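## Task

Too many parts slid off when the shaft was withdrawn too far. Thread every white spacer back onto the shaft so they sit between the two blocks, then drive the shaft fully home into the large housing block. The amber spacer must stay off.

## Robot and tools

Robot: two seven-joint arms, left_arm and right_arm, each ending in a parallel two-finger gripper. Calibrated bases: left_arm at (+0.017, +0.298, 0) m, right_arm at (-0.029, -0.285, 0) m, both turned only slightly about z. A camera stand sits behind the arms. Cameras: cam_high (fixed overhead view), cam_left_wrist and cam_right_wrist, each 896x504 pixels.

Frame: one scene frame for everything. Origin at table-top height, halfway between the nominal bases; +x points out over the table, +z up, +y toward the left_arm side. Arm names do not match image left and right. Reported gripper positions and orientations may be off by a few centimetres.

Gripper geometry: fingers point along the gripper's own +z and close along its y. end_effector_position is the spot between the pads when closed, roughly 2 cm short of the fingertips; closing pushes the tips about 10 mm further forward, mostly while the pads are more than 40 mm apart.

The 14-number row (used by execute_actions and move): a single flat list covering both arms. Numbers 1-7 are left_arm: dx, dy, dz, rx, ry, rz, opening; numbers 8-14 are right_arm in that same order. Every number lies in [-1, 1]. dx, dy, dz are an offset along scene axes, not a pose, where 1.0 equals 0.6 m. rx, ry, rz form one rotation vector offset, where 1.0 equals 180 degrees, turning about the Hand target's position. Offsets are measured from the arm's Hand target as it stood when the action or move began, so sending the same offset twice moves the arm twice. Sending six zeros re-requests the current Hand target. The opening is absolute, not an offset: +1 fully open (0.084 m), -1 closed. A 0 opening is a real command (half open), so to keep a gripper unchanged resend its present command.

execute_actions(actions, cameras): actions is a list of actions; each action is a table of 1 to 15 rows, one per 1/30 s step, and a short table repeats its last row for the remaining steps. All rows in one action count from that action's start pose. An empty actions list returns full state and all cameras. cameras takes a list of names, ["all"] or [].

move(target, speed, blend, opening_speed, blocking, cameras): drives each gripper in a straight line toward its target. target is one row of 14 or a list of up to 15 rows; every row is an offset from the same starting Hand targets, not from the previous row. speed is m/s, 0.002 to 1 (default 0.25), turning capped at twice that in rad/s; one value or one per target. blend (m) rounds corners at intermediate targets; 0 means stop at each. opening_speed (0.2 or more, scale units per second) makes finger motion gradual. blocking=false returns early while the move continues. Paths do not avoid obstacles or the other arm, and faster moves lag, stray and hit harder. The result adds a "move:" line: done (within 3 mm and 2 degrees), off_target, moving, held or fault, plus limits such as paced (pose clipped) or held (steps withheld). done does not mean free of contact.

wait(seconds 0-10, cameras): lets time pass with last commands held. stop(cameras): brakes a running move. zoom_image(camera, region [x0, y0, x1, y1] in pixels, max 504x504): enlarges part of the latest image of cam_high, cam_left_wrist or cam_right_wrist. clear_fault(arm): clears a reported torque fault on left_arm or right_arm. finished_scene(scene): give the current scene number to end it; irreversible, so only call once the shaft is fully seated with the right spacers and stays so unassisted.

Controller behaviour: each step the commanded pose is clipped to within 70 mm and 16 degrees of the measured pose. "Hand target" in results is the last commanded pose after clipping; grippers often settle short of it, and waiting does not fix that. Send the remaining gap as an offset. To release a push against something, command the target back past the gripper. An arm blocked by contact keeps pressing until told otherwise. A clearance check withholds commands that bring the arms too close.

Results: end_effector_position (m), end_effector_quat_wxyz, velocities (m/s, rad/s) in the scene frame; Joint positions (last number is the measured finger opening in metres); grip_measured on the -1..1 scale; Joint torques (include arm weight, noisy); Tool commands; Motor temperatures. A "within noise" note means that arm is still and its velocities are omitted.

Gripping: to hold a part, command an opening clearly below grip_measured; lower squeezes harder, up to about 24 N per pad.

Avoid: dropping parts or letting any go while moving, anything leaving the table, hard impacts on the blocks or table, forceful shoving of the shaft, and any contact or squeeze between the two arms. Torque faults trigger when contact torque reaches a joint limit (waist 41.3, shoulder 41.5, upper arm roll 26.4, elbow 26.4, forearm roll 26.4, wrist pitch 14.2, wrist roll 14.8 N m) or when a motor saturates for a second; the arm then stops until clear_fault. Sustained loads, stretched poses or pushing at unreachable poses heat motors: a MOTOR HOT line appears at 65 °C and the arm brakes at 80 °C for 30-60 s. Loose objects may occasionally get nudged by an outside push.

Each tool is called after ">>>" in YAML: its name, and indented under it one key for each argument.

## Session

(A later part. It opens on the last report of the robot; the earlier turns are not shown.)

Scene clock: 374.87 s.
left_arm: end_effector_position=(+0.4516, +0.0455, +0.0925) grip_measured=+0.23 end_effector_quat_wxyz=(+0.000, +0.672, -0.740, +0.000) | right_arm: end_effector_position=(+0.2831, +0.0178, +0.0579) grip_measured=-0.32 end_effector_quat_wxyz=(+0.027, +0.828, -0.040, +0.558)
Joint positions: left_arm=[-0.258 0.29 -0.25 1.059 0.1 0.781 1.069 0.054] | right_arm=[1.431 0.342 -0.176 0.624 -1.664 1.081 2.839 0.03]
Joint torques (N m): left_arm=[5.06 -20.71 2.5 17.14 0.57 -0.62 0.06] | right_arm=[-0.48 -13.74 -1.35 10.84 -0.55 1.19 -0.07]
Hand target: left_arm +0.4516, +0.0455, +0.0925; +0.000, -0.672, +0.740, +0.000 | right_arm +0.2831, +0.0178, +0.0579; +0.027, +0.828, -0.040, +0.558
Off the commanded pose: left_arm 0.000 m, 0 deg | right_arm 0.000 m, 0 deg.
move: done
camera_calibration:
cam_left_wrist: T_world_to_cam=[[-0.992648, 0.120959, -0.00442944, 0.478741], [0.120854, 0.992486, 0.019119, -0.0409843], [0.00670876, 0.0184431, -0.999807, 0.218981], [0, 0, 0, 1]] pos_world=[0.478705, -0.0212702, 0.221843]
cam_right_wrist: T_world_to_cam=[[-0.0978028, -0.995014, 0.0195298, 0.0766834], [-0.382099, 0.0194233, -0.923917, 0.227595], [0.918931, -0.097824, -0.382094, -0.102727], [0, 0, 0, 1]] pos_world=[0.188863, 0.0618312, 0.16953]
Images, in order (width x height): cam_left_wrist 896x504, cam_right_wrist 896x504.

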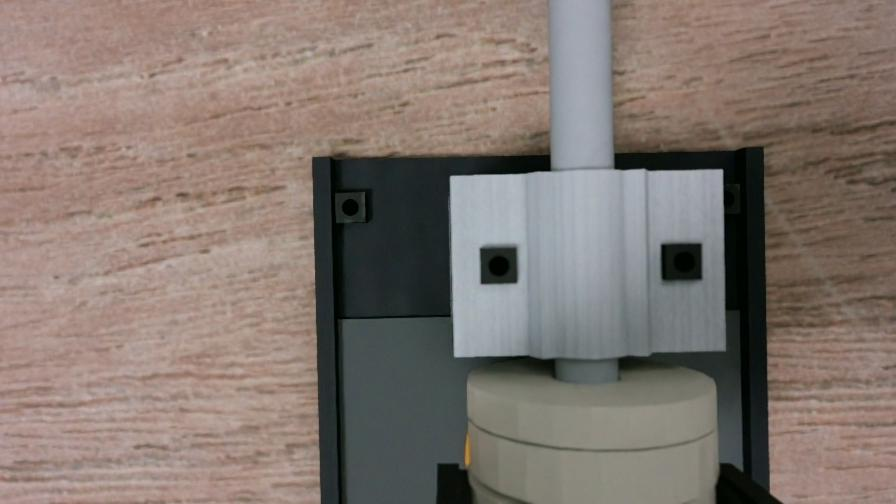

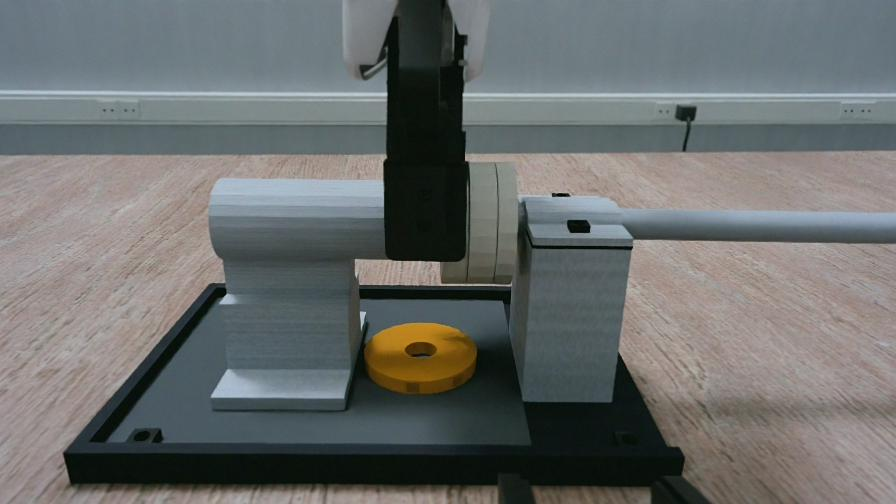

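>>> move:
  target: [0,0,0.0025,0,0,0,0.05,0,0,0,0,0,0,-0.3]
  speed: 0.01
  cameras: ["cam_right_wrist"]

>>> zoom_image:
  camera: "cam_right_wrist"
  region: [370, 140, 570, 320]

>>> move:
  target: [0,0,-0.005,0,0,0,0.05,0,0,0,0,0,0,-0.3]
  speed: 0.01
  cameras: ["cam_right_wrist"]

>>> zoom_image:
  camera: "cam_right_wrist"
  region: [370, 140, 570, 320]

Scene clock: 384.53 s.
left_arm: end_effector_position=(+0.4516, +0.0455, +0.0940) grip_measured=+0.23 end_effector_quat_wxyz=(+0.000, +0.672, -0.740, +0.000) | right_arm: end_effector_position=(+0.2831, +0.0178, +0.0579) grip_measured=-0.32 end_effector_quat_wxyz=(+0.027, +0.828, -0.040, +0.558)
Joint positions: left_arm=[-0.257 0.287 -0.25 1.061 0.099 0.785 1.07 0.054] | right_arm=[1.431 0.342 -0.176 0.624 -1.664 1.081 2.839 0.03]
Joint torques (N m): left_arm=[5.07 -20.56 2.29 17.09 0.32 -0.66 0.05] | right_arm=[-0.56 -13.65 -1.33 10.83 -0.4 0.98 -0.03]
Hand target: left_arm +0.4516, +0.0455, +0.0940; +0.000, -0.672, +0.740, +0.000 | right_arm +0.2831, +0.0178, +0.0579; +0.027, +0.828, -0.040, +0.558
Off the commanded pose: left_arm 0.000 m, 0 deg | right_arm 0.000 m, 0 deg.
move: done
camera_calibration:
cam_right_wrist: T_world_to_cam=[[-0.097801, -0.995014, 0.0195308, 0.0766829], [-0.382185, 0.0194309, -0.923881, 0.227605], [0.918896, -0.0978209, -0.38218, -0.102706], [0, 0, 0, 1]] pos_world=[0.188863, 0.0618312, 0.16953]
Images, in order (width x height): cam_right_wrist 896x504.

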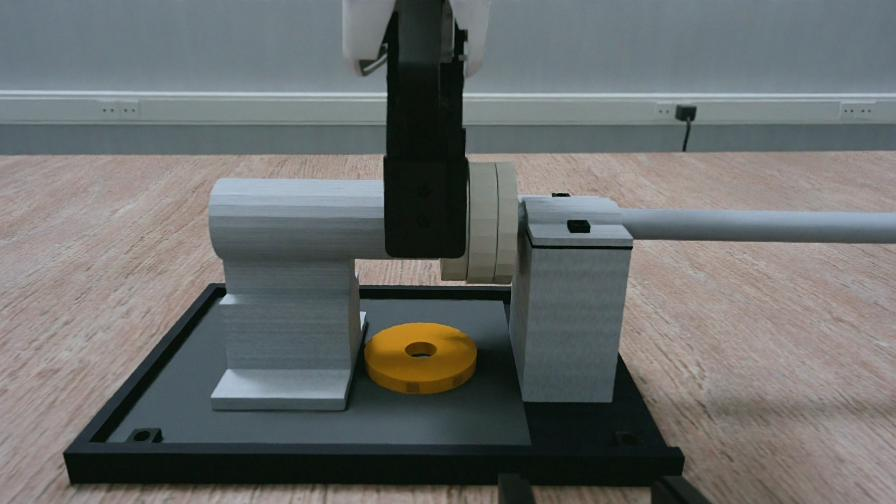

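Scaled by 2.520 from the camera's 896x504 image, which has a finer 1280x720 frame.

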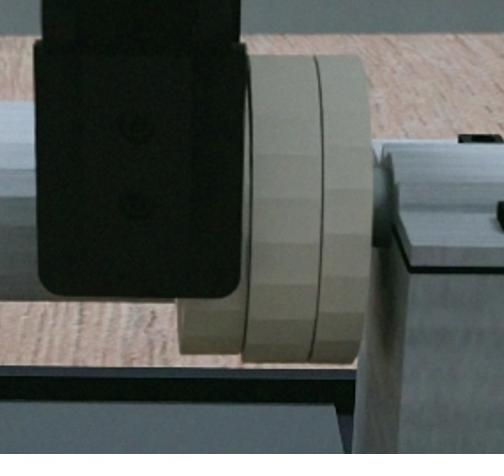

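Scene clock: 385.23 s.
left_arm: end_effector_position=(+0.4516, +0.0455, +0.0910) grip_measured=+0.23 end_effector_quat_wxyz=(+0.000, +0.672, -0.740, +0.000) | right_arm: end_effector_position=(+0.2831, +0.0178, +0.0579) grip_measured=-0.32 end_effector_quat_wxyz=(+0.027, +0.828, -0.040, +0.558)
Joint positions: left_arm=[-0.258 0.293 -0.249 1.058 0.102 0.777 1.068 0.054] | right_arm=[1.431 0.342 -0.176 0.624 -1.664 1.081 2.839 0.03]
Joint torques (N m): left_arm=[3.14 -18.23 2.62 15.01 0.89 -0.54 -0.25] | right_arm=[-0.62 -13.69 -1.41 10.77 -0.32 1.07 -0.05]
Hand target: left_arm +0.4516, +0.0455, +0.0910; +0.000, -0.672, +0.740, +0.000 | right_arm +0.2831, +0.0178, +0.0579; +0.027, +0.828, -0.040, +0.558
Off the commanded pose: left_arm 0.000 m, 0 deg | right_arm 0.000 m, 0 deg.
move: done
camera_calibration:
cam_right_wrist: T_world_to_cam=[[-0.097801, -0.995014, 0.0195308, 0.0766829], [-0.382185, 0.0194309, -0.923881, 0.227605], [0.918896, -0.0978209, -0.38218, -0.102706], [0, 0, 0, 1]] pos_world=[0.188863, 0.0618312, 0.16953]
Images, in order (width x height): cam_right_wrist 896x504.

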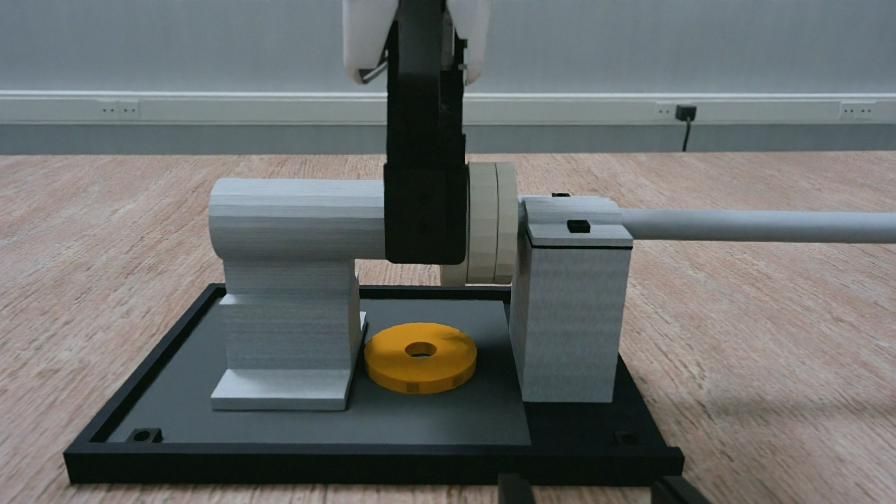

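Scaled by 2.520 from the camera's 896x504 image, which has a finer 1280x720 frame.

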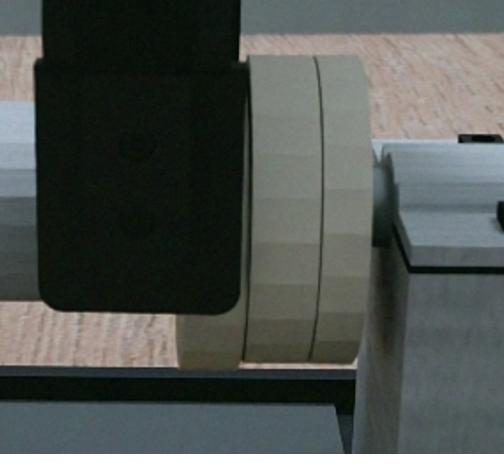

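>>> move:
  target: [0,0,0.0033,0,0,0,0.05,0,0,0,0,0,0,-0.3]
  speed: 0.01
  cameras: ["cam_right_wrist","cam_left_wrist"]

>>> zoom_image:
  camera: "cam_right_wrist"
  region: [430, 240, 530, 300]

>>> zoom_image:
  camera: "cam_left_wrist"
  region: [450, 404, 550, 504]

>>> zoom_image:
  camera: "cam_left_wrist"
  region: [650, 404, 750, 504]

Scene clock: 399.03 s.
left_arm: end_effector_position=(+0.4516, +0.0455, +0.0930) grip_measured=+0.23 end_effector_quat_wxyz=(+0.000, +0.672, -0.740, +0.000) | right_arm: end_effector_position=(+0.2831, +0.0178, +0.0579) grip_measured=-0.32 end_effector_quat_wxyz=(+0.027, +0.828, -0.040, +0.558)
Joint positions: left_arm=[-0.258 0.289 -0.25 1.06 0.1 0.782 1.069 0.054] | right_arm=[1.431 0.342 -0.176 0.624 -1.664 1.081 2.839 0.03]
Joint torques (N m): left_arm=[5.16 -20.7 2.31 17.07 0.33 -0.69 0.06] | right_arm=[-0.38 -13.91 -1.45 10.86 -0.41 1.11 -0.08]
Hand target: left_arm +0.4516, +0.0455, +0.0930; +0.000, -0.672, +0.740, +0.000 | right_arm +0.2831, +0.0178, +0.0579; +0.027, +0.828, -0.040, +0.558
Off the commanded pose: left_arm 0.000 m, 0 deg | right_arm 0.000 m, 0 deg.
move: done
camera_calibration:
cam_left_wrist: T_world_to_cam=[[-0.992648, 0.120959, -0.00442944, 0.478743], [0.120854, 0.992486, 0.019119, -0.0409939], [0.00670876, 0.0184431, -0.999807, 0.219481], [0, 0, 0, 1]] pos_world=[0.478705, -0.0212702, 0.222343]
cam_right_wrist: T_world_to_cam=[[-0.097801, -0.995014, 0.0195308, 0.0766829], [-0.382185, 0.0194309, -0.923881, 0.227605], [0.918896, -0.0978209, -0.38218, -0.102706], [0, 0, 0, 1]] pos_world=[0.188863, 0.0618312, 0.16953]
Images, in order (width x height): cam_left_wrist 896x504, cam_right_wrist 896x504.

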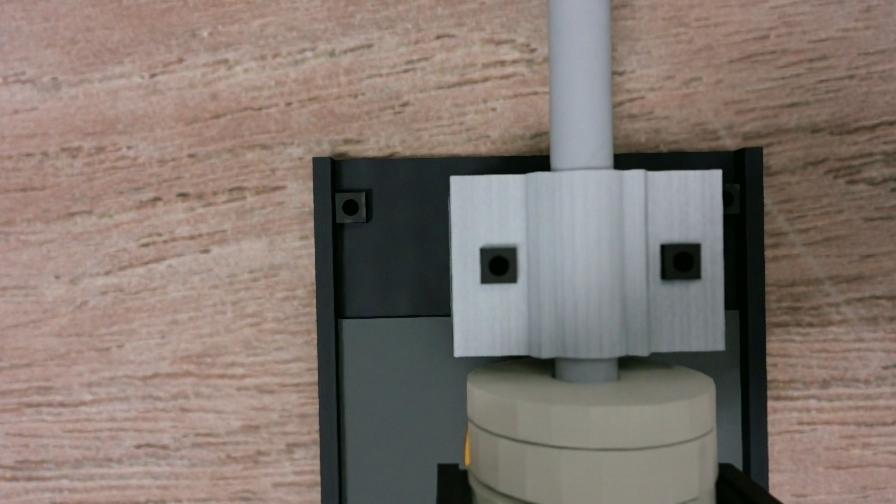

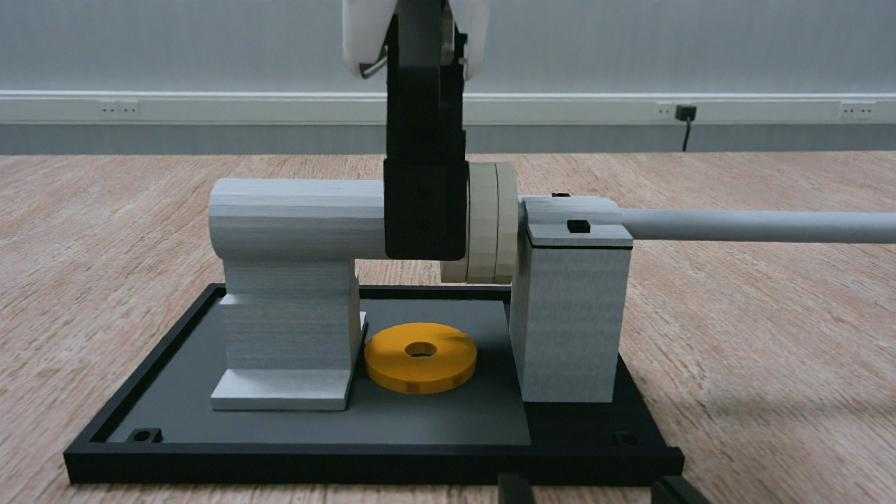

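Scaled by 5.040 from the camera's 896x504 image, which has a finer 1280x720 frame.

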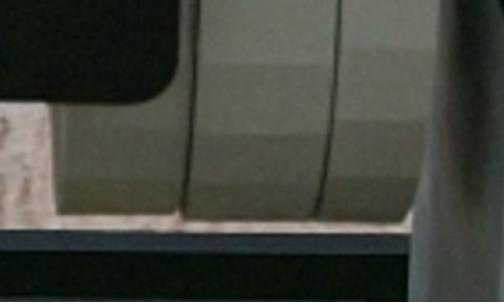

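Scaled by 5.040 from the camera's 896x504 image, which has a finer 1280x720 frame.

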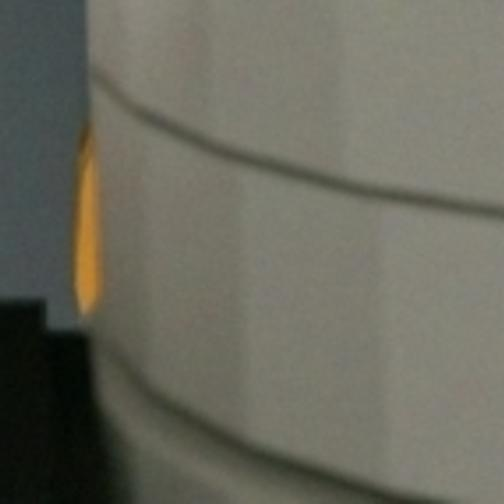

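Scaled by 5.040 from the camera's 896x504 image, which has a finer 1280x720 frame.

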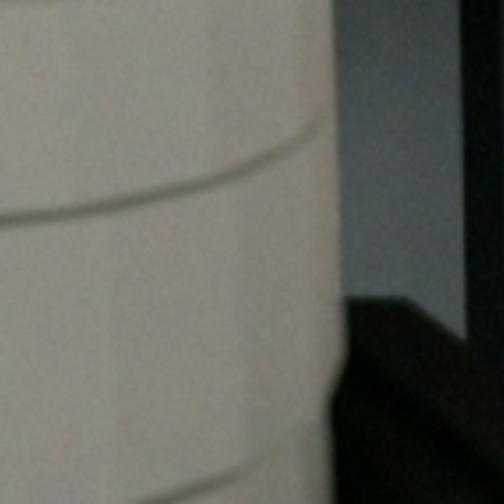

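>>> zoom_image:
  camera: "cam_left_wrist"
  region: [530, 330, 650, 420]

>>> zoom_image:
  camera: "cam_left_wrist"
  region: [440, 330, 740, 504]

Scaled by 4.200 from the camera's 896x504 image, which has a finer 1280x720 frame.

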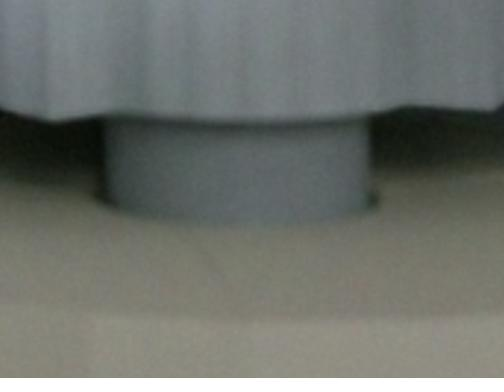

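Scaled by 1.680 from the camera's 896x504 image, which has a finer 1280x720 frame.

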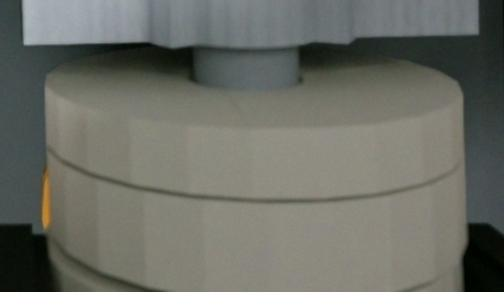

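>>> move:
  target:
    - [0,0,0,0,0,0,0.05,-0.105,-0.313,0.103,0.1,0.08,-0.14,-0.3]
    - [0,0,0,0,0,0,0.05,0.162,-0.397,0.27,0.257,0.211,-0.349,-0.3]
    - [0,0,0,0,0,0,0.05,0.254,-0.256,0.16,0.3207,0.2636,-0.4357,-0.3]
    - [0,0,0,0,0,0,0.05,0.254,-0.256,0.025,0.3207,0.2636,-0.4357,-0.3]
  blend: [0.04,0.04,0,0]
  speed: [0.25,0.25,0.25,0.12]

>>> move:
  target: [0,0,0,0,0,0,0.05,0,0,0,0,0,0,-0.75]
  opening_speed: 0.5
  cameras: ["cam_right_wrist","cam_left_wrist"]

Scene clock: 430.47 s.
left_arm: end_effector_position=(+0.4516, +0.0455, +0.0930) grip_measured=+0.23 end_effector_quat_wxyz=(+0.000, +0.672, -0.740, +0.000) | right_arm: end_effector_position=(+0.4355, -0.1358, +0.0730) grip_measured=-0.32 end_effector_quat_wxyz=(+0.000, +0.672, -0.741, +0.000)
Joint positions: left_arm=[-0.258 0.289 -0.25 1.06 0.1 0.782 1.069 0.054] | right_arm=[1.21 0.444 -0.914 1.006 0.501 0.788 1.624 0.03]
Joint torques (N m): left_arm=[4.95 -20.57 2.59 16.98 0.3 -0.6 0.05] | right_arm=[-0.8 -12.91 -5.08 16.58 0.05 -1.7 -0.14]
Hand target: left_arm +0.4516, +0.0455, +0.0930; +0.000, -0.672, +0.740, +0.000 | right_arm +0.4355, -0.1358, +0.0729; +0.000, -0.672, +0.741, +0.000
Off the commanded pose: left_arm 0.000 m, 0 deg | right_arm 0.000 m, 0 deg.
move: done

Scene clock: 431.57 s.
left_arm: end_effector_position=(+0.4516, +0.0455, +0.0930) grip_measured=+0.23 end_effector_quat_wxyz=(+0.000, +0.672, -0.740, +0.000) | right_arm: end_effector_position=(+0.4354, -0.1358, +0.0729) grip_measured=-0.69 end_effector_quat_wxyz=(+0.000, +0.672, -0.741, -0.001)
Joint positions: left_arm=[-0.258 0.289 -0.25 1.06 0.1 0.782 1.069 0.054] | right_arm=[1.21 0.444 -0.914 1.006 0.501 0.789 1.624 0.014]
Joint torques (N m): left_arm=[5.11 -20.75 2.56 17.01 0.44 -0.61 0.03] | right_arm=[-1.65 -12.2 -7.41 20.41 0.36 -4.95 0.67]
Hand target: left_arm +0.4516, +0.0455, +0.0930; +0.000, -0.672, +0.740, +0.000 | right_arm +0.4355, -0.1358, +0.0729; +0.000, -0.672, +0.741, +0.000
Off the commanded pose: left_arm 0.000 m, 0 deg | right_arm 0.000 m, 0 deg.
move: done
camera_calibration:
cam_left_wrist: T_world_to_cam=[[-0.992648, 0.120959, -0.00442944, 0.478743], [0.120854, 0.992486, 0.019119, -0.0409939], [0.00670876, 0.0184431, -0.999807, 0.219481], [0, 0, 0, 1]] pos_world=[0.478705, -0.0212702, 0.222343]
cam_right_wrist: T_world_to_cam=[[-0.996669, 0.0810394, 0.0091384, 0.47665], [0.0811158, 0.99667, 0.00833364, 0.165674], [-0.00843261, 0.00904715, -0.999924, 0.211263], [0, 0, 0, 1]] pos_world=[0.463405, -0.205661, 0.205511]
Images, in order (width x height): cam_left_wrist 896x504, cam_right_wrist 896x504.

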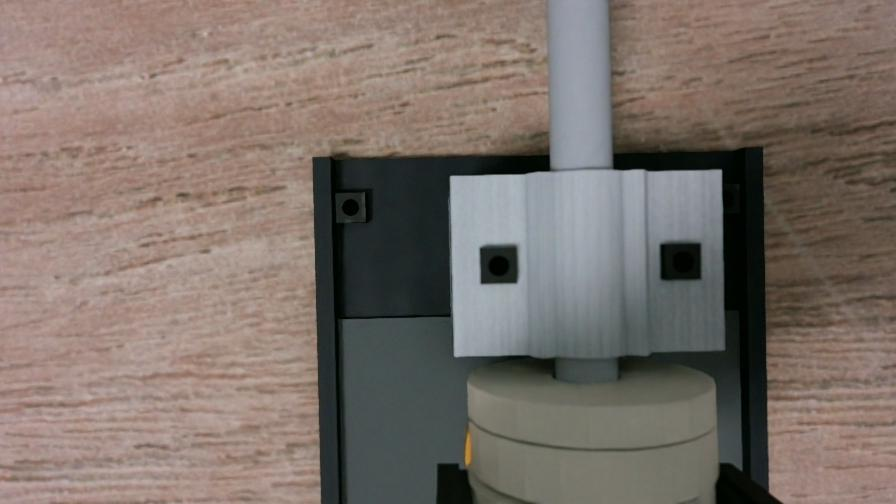

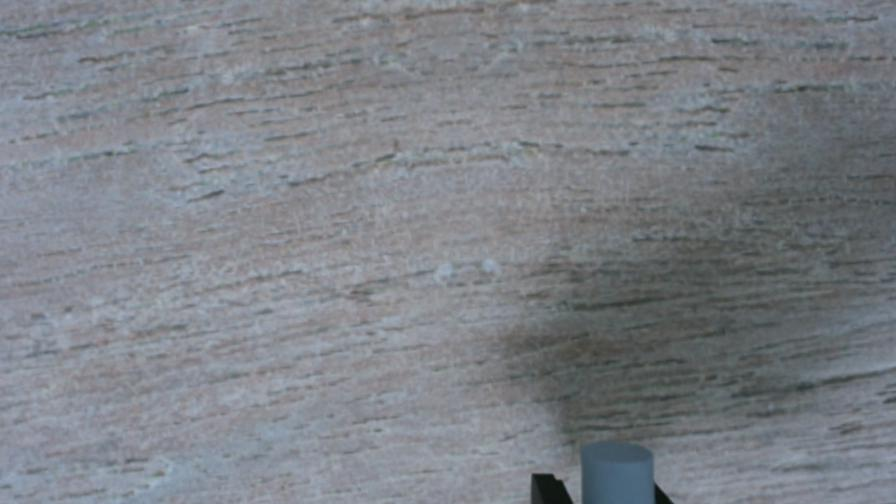

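>>> move:
  target: [0,0,0,0,0,0,0.05,0.0007,0.0075,0,0,0,0,-0.8]
  speed: 0.02
  cameras: ["cam_right_wrist","cam_left_wrist"]

Scene clock: 438.43 s.
left_arm: end_effector_position=(+0.4516, +0.0455, +0.0930) grip_measured=+0.23 end_effector_quat_wxyz=(+0.000, +0.672, -0.740, +0.000) | right_arm: end_effector_position=(+0.4359, -0.1314, +0.0729) grip_measured=-0.69 end_effector_quat_wxyz=(+0.000, +0.671, -0.741, +0.000)
Joint positions: left_arm=[-0.258 0.289 -0.25 1.06 0.1 0.782 1.069 0.054] | right_arm=[1.213 0.449 -0.91 1.013 0.504 0.792 1.631 0.014]
Joint torques (N m): left_arm=[4.58 -20.64 2.42 16.99 0.37 -0.8 -0.19] | right_arm=[14.33 -17.13 2.63 33.42 3.46 -5.43 1.01]
Hand target: left_arm +0.4516, +0.0455, +0.0930; +0.000, -0.672, +0.740, +0.000 | right_arm +0.4359, -0.1313, +0.0729; +0.000, -0.672, +0.741, +0.000
Off the commanded pose: left_arm 0.000 m, 0 deg | right_arm 0.000 m, 0 deg.
move: done
camera_calibration:
cam_left_wrist: T_world_to_cam=[[-0.992648, 0.120958, -0.00442944, 0.478731], [0.120853, 0.992486, 0.019119, -0.0410929], [0.00670876, 0.0184431, -0.999807, 0.219479], [0, 0, 0, 1]] pos_world=[0.478705, -0.0211702, 0.222343]
cam_right_wrist: T_world_to_cam=[[-0.996655, 0.0812356, 0.0089288, 0.476868], [0.0813095, 0.996655, 0.00825175, 0.161172], [-0.0082286, 0.00895014, -0.999926, 0.211114], [0, 0, 0, 1]] pos_world=[0.463905, -0.201261, 0.205511]
Images, in order (width x height): cam_left_wrist 896x504, cam_right_wrist 896x504.

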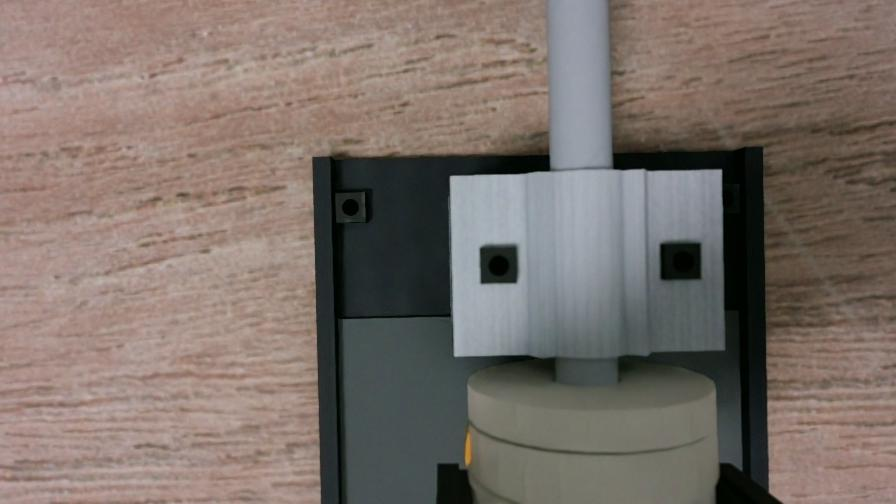

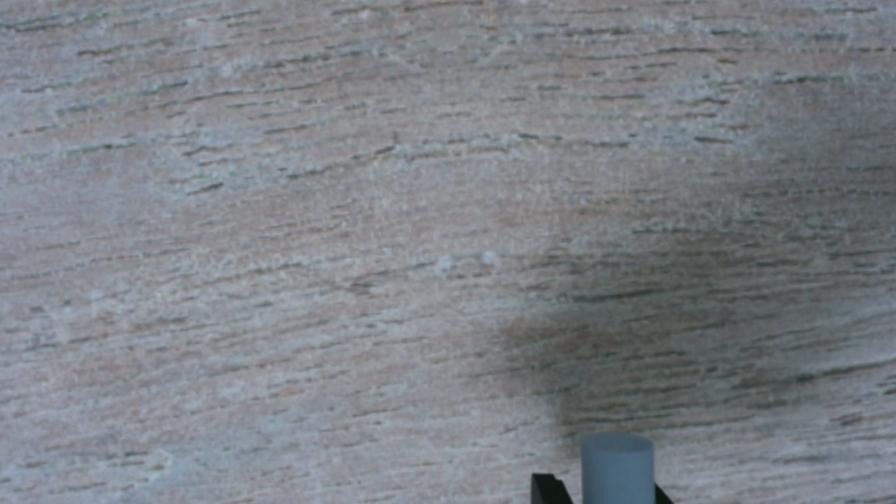

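>>> move:
  target:
    - [0,0,0,0,0,0,0.05,-0.0003,-0.003,0,0,0,0,-0.8]
    - [0,0,0,0,0,0,0.05,-0.0003,-0.003,0,0,0,0,-0.7]
    - [0.0008,0,0,0,0,0,0.05,0,0.001,0,0,0,0,-0.7]
    - [0.0008,0,0.0008,0,0,0,0.05,0.0002,0.003,0,0,0,0,-0.7]
    - [0,0,0.001,0,0,0,0.05,0.0004,0.005,0,0,0,0,-0.7]
    - [-0.0008,0,0.0008,0,0,0,0.05,0.0006,0.007,0,0,0,0,-0.7]
    - [-0.001,0,0,0,0,0,0.05,0.0008,0.009,0,0,0,0,-0.7]
    - [-0.0008,0,-0.0008,0,0,0,0.05,0.001,0.011,0,0,0,0,-0.7]
    - [0,0,-0.001,0,0,0,0.05,0.0012,0.013,0,0,0,0,-0.7]
    - [0.0008,0,-0.0008,0,0,0,0.05,0.0014,0.015,0,0,0,0,-0.7]
  speed: 0.01
  cameras: ["cam_right_wrist","cam_left_wrist"]

Scene clock: 454.97 s.
left_arm: end_effector_position=(+0.4519, +0.0455, +0.0924) grip_measured=+0.23 end_effector_quat_wxyz=(+0.000, +0.672, -0.740, -0.001) | right_arm: end_effector_position=(+0.4367, -0.1224, +0.0729) grip_measured=-0.69 end_effector_quat_wxyz=(+0.000, +0.671, -0.741, +0.000)
Joint positions: left_arm=[-0.258 0.291 -0.25 1.061 0.101 0.782 1.069 0.054] | right_arm=[1.218 0.459 -0.902 1.028 0.508 0.798 1.646 0.014]
Joint torques (N m): left_arm=[6.29 -15.94 4.26 23.36 1.08 -4.52 -0.24] | right_arm=[8.48 -15.05 -0.6 32.34 2.73 -7.25 1.13]
Hand target: left_arm +0.4520, +0.0455, +0.0925; +0.000, -0.672, +0.740, +0.000 | right_arm +0.4367, -0.1223, +0.0729; +0.000, -0.672, +0.741, +0.000
Off the commanded pose: left_arm 0.000 m, 0 deg | right_arm 0.000 m, 0 deg.
move: done
camera_calibration:
cam_left_wrist: T_world_to_cam=[[-0.992638, 0.121052, -0.00400701, 0.479029], [0.120954, 0.992471, 0.0192686, -0.0412117], [0.00630935, 0.0186421, -0.999806, 0.219072], [0, 0, 0, 1]] pos_world=[0.479105, -0.0211702, 0.221743]
cam_right_wrist: T_world_to_cam=[[-0.996653, 0.0812387, 0.00912811, 0.476893], [0.0813143, 0.996654, 0.00823549, 0.152138], [-0.00842853, 0.00895017, -0.999924, 0.211133], [0, 0, 0, 1]] pos_world=[0.464705, -0.192261, 0.205511]
Images, in order (width x height): cam_left_wrist 896x504, cam_right_wrist 896x504.

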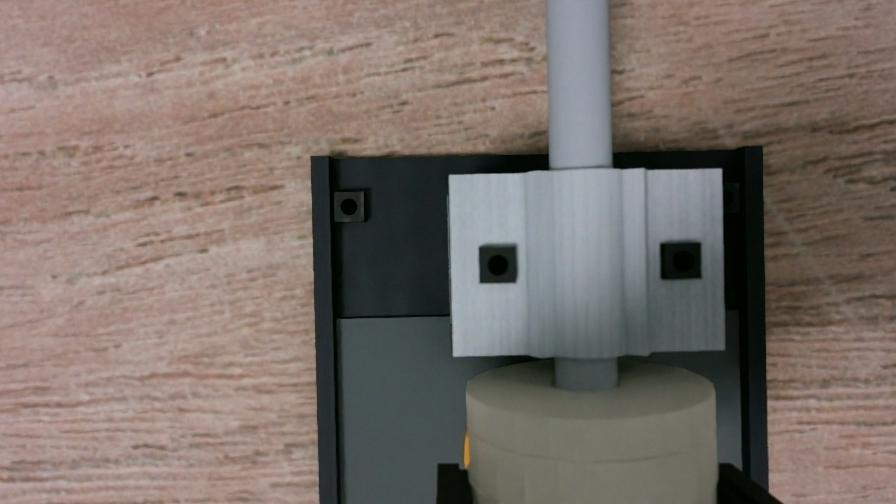

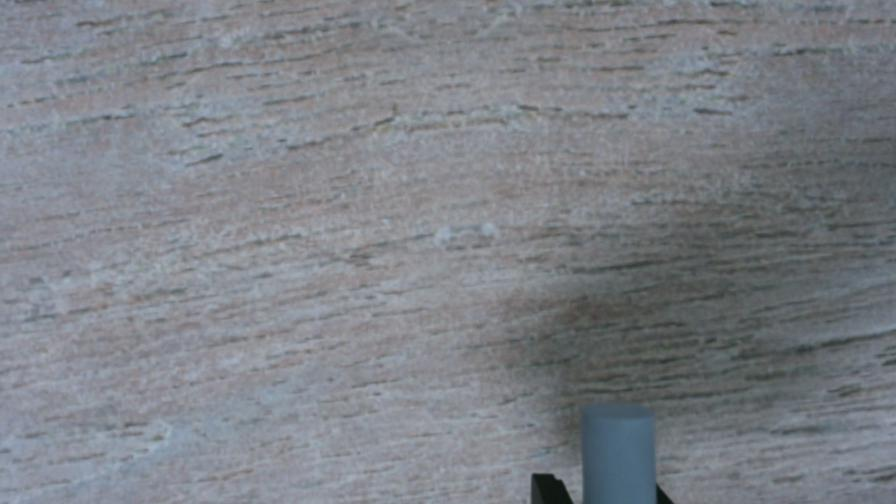

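>>> move:
  target: [-0.0003,0,0.0008,0,0,0,0.05,0,-0.002,0,0,0,0,-0.6]
  speed: 0.01
  cameras: ["cam_left_wrist"]

>>> move:
  target: [0,0,0.0015,0,0,0,0.05,0,0,0,0,0,0,-0.6]
  speed: 0.01

>>> move:
  target: [0,0,-0.0025,0,0,0,0.05,0,0,0,0,0,0,-0.6]
  speed: 0.01

Scene clock: 467.70 s.
left_arm: end_effector_position=(+0.4519, +0.0455, +0.0930) grip_measured=+0.23 end_effector_quat_wxyz=(+0.000, +0.672, -0.740, +0.000) | right_arm: end_effector_position=(+0.4367, -0.1235, +0.0729) grip_measured=-0.62 end_effector_quat_wxyz=(+0.000, +0.672, -0.741, +0.000)
Joint positions: left_arm=[-0.257 0.29 -0.25 1.061 0.1 0.782 1.069 0.054] | right_arm=[1.217 0.458 -0.902 1.027 0.508 0.797 1.644 0.017]
Joint torques (N m): left_arm=[4.02 -21.26 1.29 20.61 0.16 -2.19 -0.01] | right_arm=[-2.66 -14.29 -7.47 16.6 -0.56 -2.47 -0.08]
Hand target: left_arm +0.4519, +0.0455, +0.0930; +0.000, -0.672, +0.740, +0.000 | right_arm +0.4367, -0.1235, +0.0729; +0.000, -0.672, +0.741, +0.000
Off the commanded pose: left_arm 0.000 m, 0 deg | right_arm 0.000 m, 0 deg.
move: done
camera_calibration:
cam_left_wrist: T_world_to_cam=[[-0.992659, 0.12086, -0.004542, 0.479057], [0.120754, 0.9925, 0.0190323, -0.0410621], [0.00680818, 0.0183442, -0.999809, 0.219428], [0, 0, 0, 1]] pos_world=[0.479005, -0.0211701, 0.222343]
Images, in order (width x height): cam_left_wrist 896x504.

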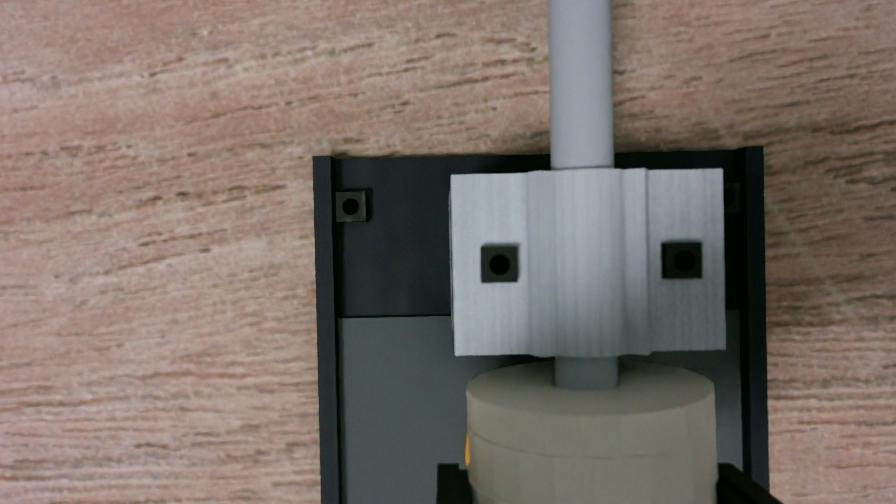

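Scene clock: 468.40 s.
left_arm: end_effector_position=(+0.4518, +0.0455, +0.0939) grip_measured=+0.23 end_effector_quat_wxyz=(+0.000, +0.672, -0.740, +0.000) | right_arm: end_effector_position=(+0.4367, -0.1235, +0.0729) grip_measured=-0.62 end_effector_quat_wxyz=(+0.000, +0.672, -0.741, +0.000)
Joint positions: left_arm=[-0.257 0.288 -0.25 1.061 0.1 0.785 1.07 0.054] | right_arm=[1.217 0.458 -0.902 1.027 0.508 0.797 1.644 0.017]
Joint torques (N m): left_arm=[4.06 -22.67 1.08 22.03 0.11 -2.06 0.1] | right_arm=[-1.5 -14.17 -6.74 16.93 -0.41 -2.21 -0.03]
Hand target: left_arm +0.4519, +0.0455, +0.0939; +0.000, -0.672, +0.740, +0.000 | right_arm +0.4367, -0.1235, +0.0729; +0.000, -0.672, +0.741, +0.000
Off the commanded pose: left_arm 0.000 m, 0 deg | right_arm 0.000 m, 0 deg.
move: done

Scene clock: 469.10 s.
left_arm: end_effector_position=(+0.4518, +0.0455, +0.0925) grip_measured=+0.23 end_effector_quat_wxyz=(+0.000, +0.672, -0.740, +0.000) | right_arm: end_effector_position=(+0.4368, -0.1235, +0.0729) grip_measured=-0.62 end_effector_quat_wxyz=(+0.000, +0.672, -0.741, +0.000)
Joint positions: left_arm=[-0.258 0.291 -0.25 1.06 0.101 0.781 1.069 0.054] | right_arm=[1.217 0.458 -0.902 1.027 0.508 0.797 1.644 0.017]
Joint torques (N m): left_arm=[2.85 -16.37 2.5 19.51 0.86 -3.04 -0.36] | right_arm=[-0.57 -13.66 -6.42 17.35 -0.47 -2.35 0.05]
Hand target: left_arm +0.4519, +0.0455, +0.0924; +0.000, -0.672, +0.740, +0.000 | right_arm +0.4367, -0.1235, +0.0729; +0.000, -0.672, +0.741, +0.000
Off the commanded pose: left_arm 0.000 m, 0 deg | right_arm 0.000 m, 0 deg.
move: done

>>> move:
  target:
    - [0,0,0.001,0,0,0,0.05,0,0,0,0,0,0,-0.6]
    - [0,0,0.001,0,0,0,0.05,0,0,0,0,0,0,-1]
    - [0,0,0.001,0,0,0,0.05,0.0008,0.010,0,0,0,0,-1]
  speed: 0.02
  cameras: ["cam_right_wrist","cam_left_wrist"]

Scene clock: 476.17 s.
left_arm: end_effector_position=(+0.4519, +0.0455, +0.0930) grip_measured=+0.23 end_effector_quat_wxyz=(+0.000, +0.672, -0.740, +0.000) | right_arm: end_effector_position=(+0.4372, -0.1175, +0.0729) grip_measured=-0.69 end_effector_quat_wxyz=(+0.000, +0.672, -0.741, +0.000)
Joint positions: left_arm=[-0.257 0.29 -0.25 1.061 0.1 0.783 1.069 0.054] | right_arm=[1.22 0.465 -0.897 1.037 0.511 0.802 1.654 0.014]
Joint torques (N m): left_arm=[5.11 -18.8 2.82 23.52 0.54 -4.1 -0.38] | right_arm=[6.26 -15.23 -2.44 32.19 2.44 -7.35 1.05]
Hand target: left_arm +0.4519, +0.0455, +0.0930; +0.000, -0.672, +0.740, +0.000 | right_arm +0.4372, -0.1175, +0.0729; +0.000, -0.672, +0.741, +0.000
Off the commanded pose: left_arm 0.000 m, 0 deg | right_arm 0.000 m, 0 deg.
move: done
camera_calibration:
cam_left_wrist: T_world_to_cam=[[-0.992648, 0.120958, -0.00442944, 0.479029], [0.120853, 0.992486, 0.019119, -0.0411292], [0.00670876, 0.0184431, -0.999807, 0.219477], [0, 0, 0, 1]] pos_world=[0.479005, -0.0211702, 0.222343]
cam_right_wrist: T_world_to_cam=[[-0.996671, 0.0810371, 0.00893908, 0.477001], [0.0811119, 0.99667, 0.00834986, 0.147287], [-0.00823266, 0.00904713, -0.999925, 0.21112], [0, 0, 0, 1]] pos_world=[0.465205, -0.187361, 0.205611]
Images, in order (width x height): cam_left_wrist 896x504, cam_right_wrist 896x504.

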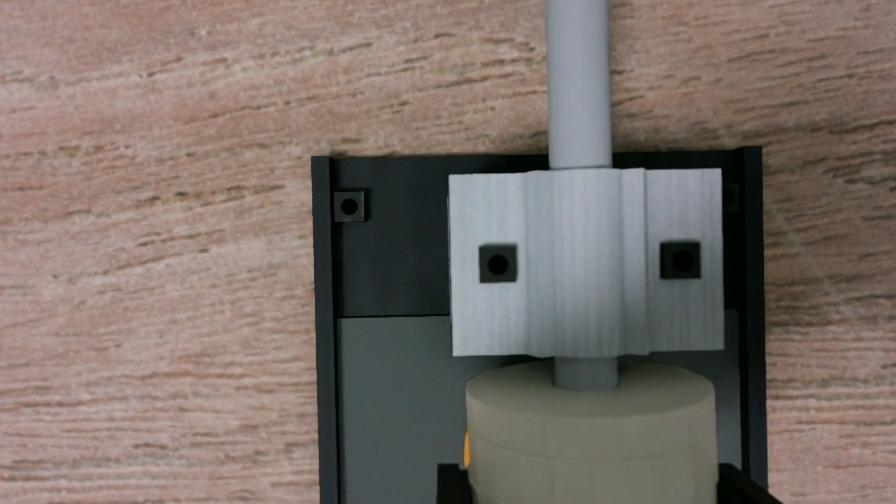

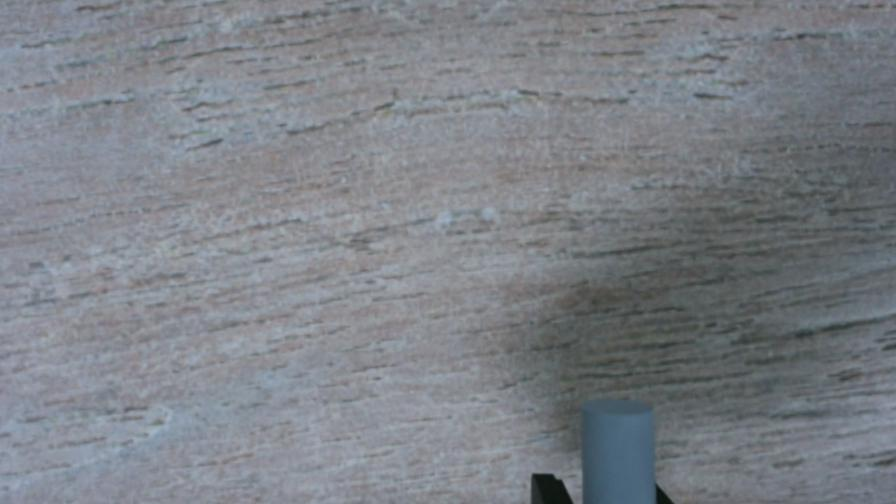

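>>> move:
  target: [0,0,0,0,0,0,0.05,0.0009,0.010,0,0,0,0,-1]
  speed: 0.02
  cameras: ["cam_right_wrist","cam_left_wrist"]

Scene clock: 481.20 s.
left_arm: end_effector_position=(+0.4519, +0.0455, +0.0930) grip_measured=+0.23 end_effector_quat_wxyz=(+0.000, +0.672, -0.740, +0.000) | right_arm: end_effector_position=(+0.4377, -0.1115, +0.0729) grip_measured=-0.69 end_effector_quat_wxyz=(+0.000, +0.671, -0.741, +0.000)
Joint positions: left_arm=[-0.257 0.29 -0.25 1.061 0.1 0.783 1.069 0.054] | right_arm=[1.224 0.472 -0.892 1.047 0.514 0.806 1.664 0.014]
Joint torques (N m): left_arm=[4.29 -18.13 2.91 23.67 0.4 -4.26 -0.42] | right_arm=[7.28 -15.23 -1.55 34.81 2.9 -8.62 1.07]
Hand target: left_arm +0.4519, +0.0455, +0.0930; +0.000, -0.672, +0.740, +0.000 | right_arm +0.4378, -0.1115, +0.0729; +0.000, -0.672, +0.741, +0.000
Off the commanded pose: left_arm 0.000 m, 0 deg | right_arm 0.000 m, 0 deg.
move: done
camera_calibration:
cam_left_wrist: T_world_to_cam=[[-0.992648, 0.120959, -0.00442944, 0.479041], [0.120854, 0.992486, 0.019119, -0.0410301], [0.00670876, 0.0184431, -0.999807, 0.219479], [0, 0, 0, 1]] pos_world=[0.479005, -0.0212702, 0.222343]
cam_right_wrist: T_world_to_cam=[[-0.996662, 0.0811367, 0.00903766, 0.477008], [0.0812124, 0.996662, 0.00834251, 0.14122], [-0.00833061, 0.00904864, -0.999924, 0.211016], [0, 0, 0, 1]] pos_world=[0.465705, -0.181361, 0.205511]
Images, in order (width x height): cam_left_wrist 896x504, cam_right_wrist 896x504.

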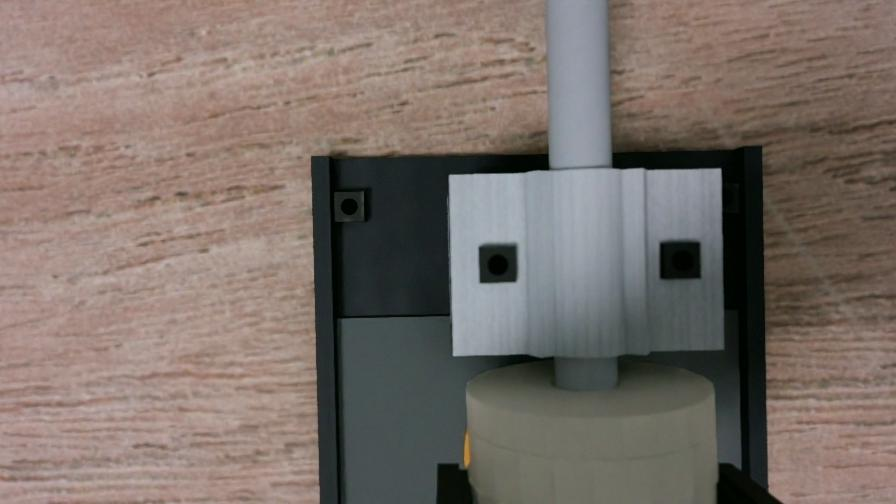

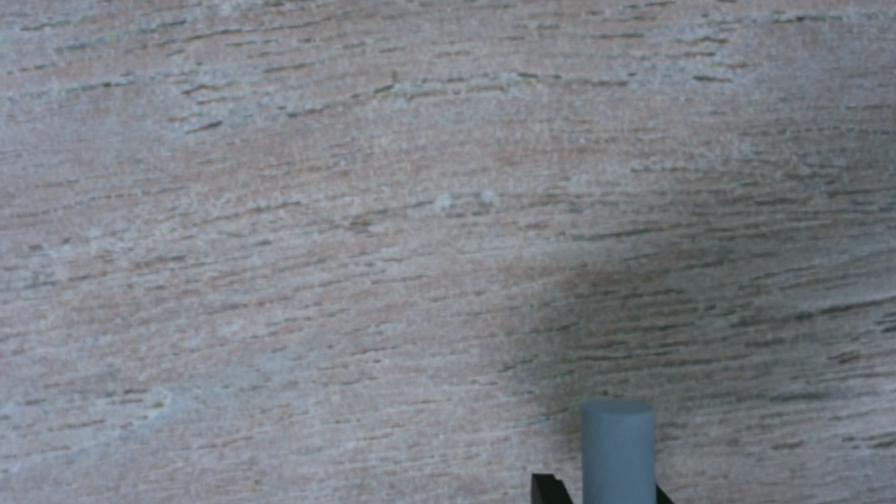

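>>> move:
  target: [0,0,0,0,0,0,0.5,0,0,0,0,0,0,-1]
  opening_speed: 0.6
  cameras: ["cam_left_wrist"]

Scene clock: 487.67 s.
left_arm: end_effector_position=(+0.4519, +0.0455, +0.0930) grip_measured=+0.49 end_effector_quat_wxyz=(+0.000, +0.672, -0.740, +0.000) | right_arm: end_effector_position=(+0.4377, -0.1115, +0.0729) grip_measured=-0.69 end_effector_quat_wxyz=(+0.000, +0.672, -0.741, +0.000)
Joint positions: left_arm=[-0.257 0.29 -0.25 1.061 0.1 0.783 1.069 0.065] | right_arm=[1.224 0.472 -0.892 1.047 0.514 0.806 1.664 0.014]
Joint torques (N m): left_arm=[-0.59 -20.21 -1.63 17.32 -0.11 -1.19 0.02] | right_arm=[7.94 -16.1 -1.91 34.41 2.88 -8.61 0.82]
Hand target: left_arm +0.4519, +0.0455, +0.0930; +0.000, -0.672, +0.740, +0.000 | right_arm +0.4378, -0.1115, +0.0729; +0.000, -0.672, +0.741, +0.000
Off the commanded pose: left_arm 0.000 m, 0 deg | right_arm 0.000 m, 0 deg.
move: done
camera_calibration:
cam_left_wrist: T_world_to_cam=[[-0.992648, 0.120959, -0.00442944, 0.479041], [0.120854, 0.992486, 0.019119, -0.0410301], [0.00670876, 0.0184431, -0.999807, 0.219479], [0, 0, 0, 1]] pos_world=[0.479005, -0.0212702, 0.222343]
Images, in order (width x height): cam_left_wrist 896x504.

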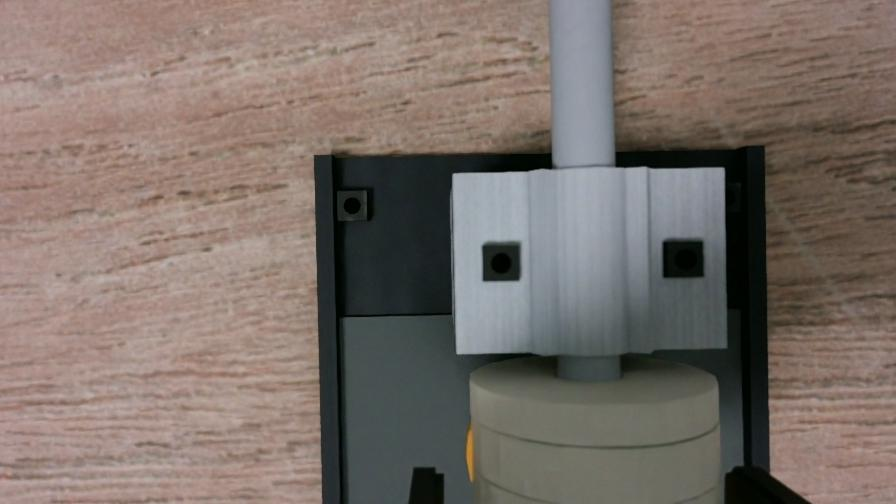

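>>> move:
  target:
    - [0,0.005,0.02,0,0,0,1,0,0,0,0,0,0,-1]
    - [0,0.1,0.2,0,0,0,1,0,0,0,0,0,0,-1]
  blend: [0.005,0]
  speed: 0.15
  cameras: ["cam_left_wrist"]

>>> zoom_image:
  camera: "cam_left_wrist"
  region: [400, 100, 800, 504]

Scene clock: 494.37 s.
left_arm: end_effector_position=(+0.4518, +0.1055, +0.2130) grip_measured=+1.00 end_effector_quat_wxyz=(+0.000, +0.672, -0.740, +0.000) | right_arm: end_effector_position=(+0.4377, -0.1115, +0.0729) grip_measured=-0.69 end_effector_quat_wxyz=(+0.000, +0.672, -0.741, +0.000)
Joint positions: left_arm=[-0.172 0.032 -0.218 1.11 0.008 1.079 1.244 0.084] | right_arm=[1.224 0.472 -0.892 1.047 0.514 0.806 1.664 0.014]
Joint torques (N m): left_arm=[0.95 -17.04 0.26 19.69 -0.35 -1.2 0.14] | right_arm=[7.98 -15.66 -1.96 34.87 2.97 -8.56 0.71]
Hand target: left_arm +0.4519, +0.1055, +0.2130; +0.000, -0.672, +0.740, +0.000 | right_arm +0.4378, -0.1115, +0.0729; +0.000, -0.672, +0.741, +0.000
Off the commanded pose: left_arm 0.000 m, 0 deg | right_arm 0.000 m, 0 deg.
move: done
camera_calibration:
cam_left_wrist: T_world_to_cam=[[-0.992648, 0.120958, -0.00442944, 0.472315], [0.120853, 0.992486, 0.019119, -0.102873], [0.00670876, 0.0184431, -0.999807, 0.338349], [0, 0, 0, 1]] pos_world=[0.479005, 0.0387298, 0.342343]
Images, in order (width x height): cam_left_wrist 896x504.

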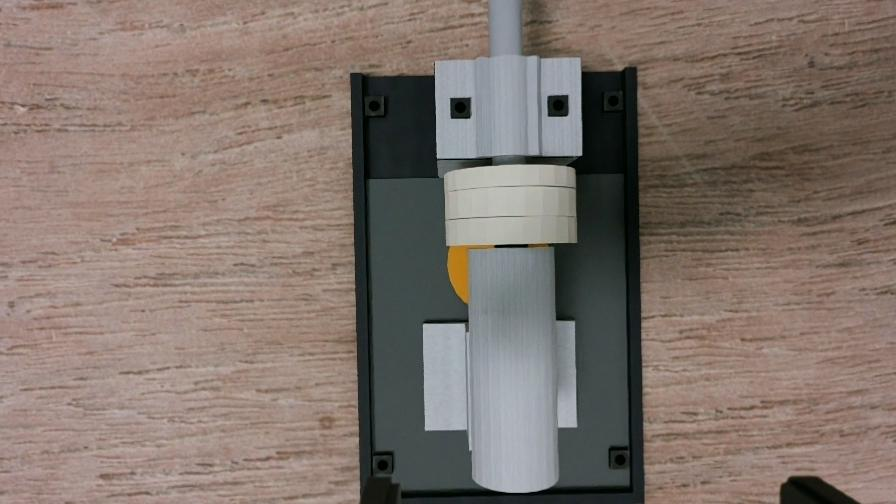

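Scaled by 1.248 from the camera's 896x504 image, which has a finer 1280x720 frame.

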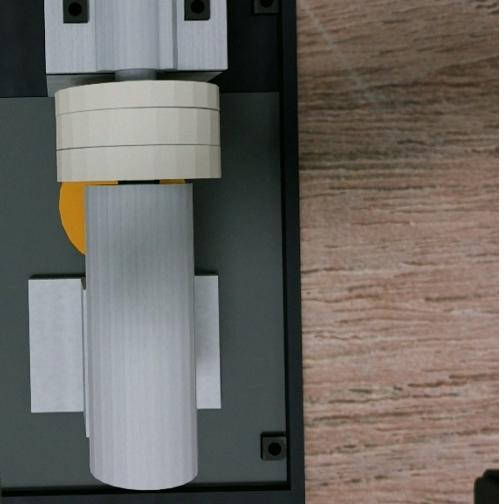

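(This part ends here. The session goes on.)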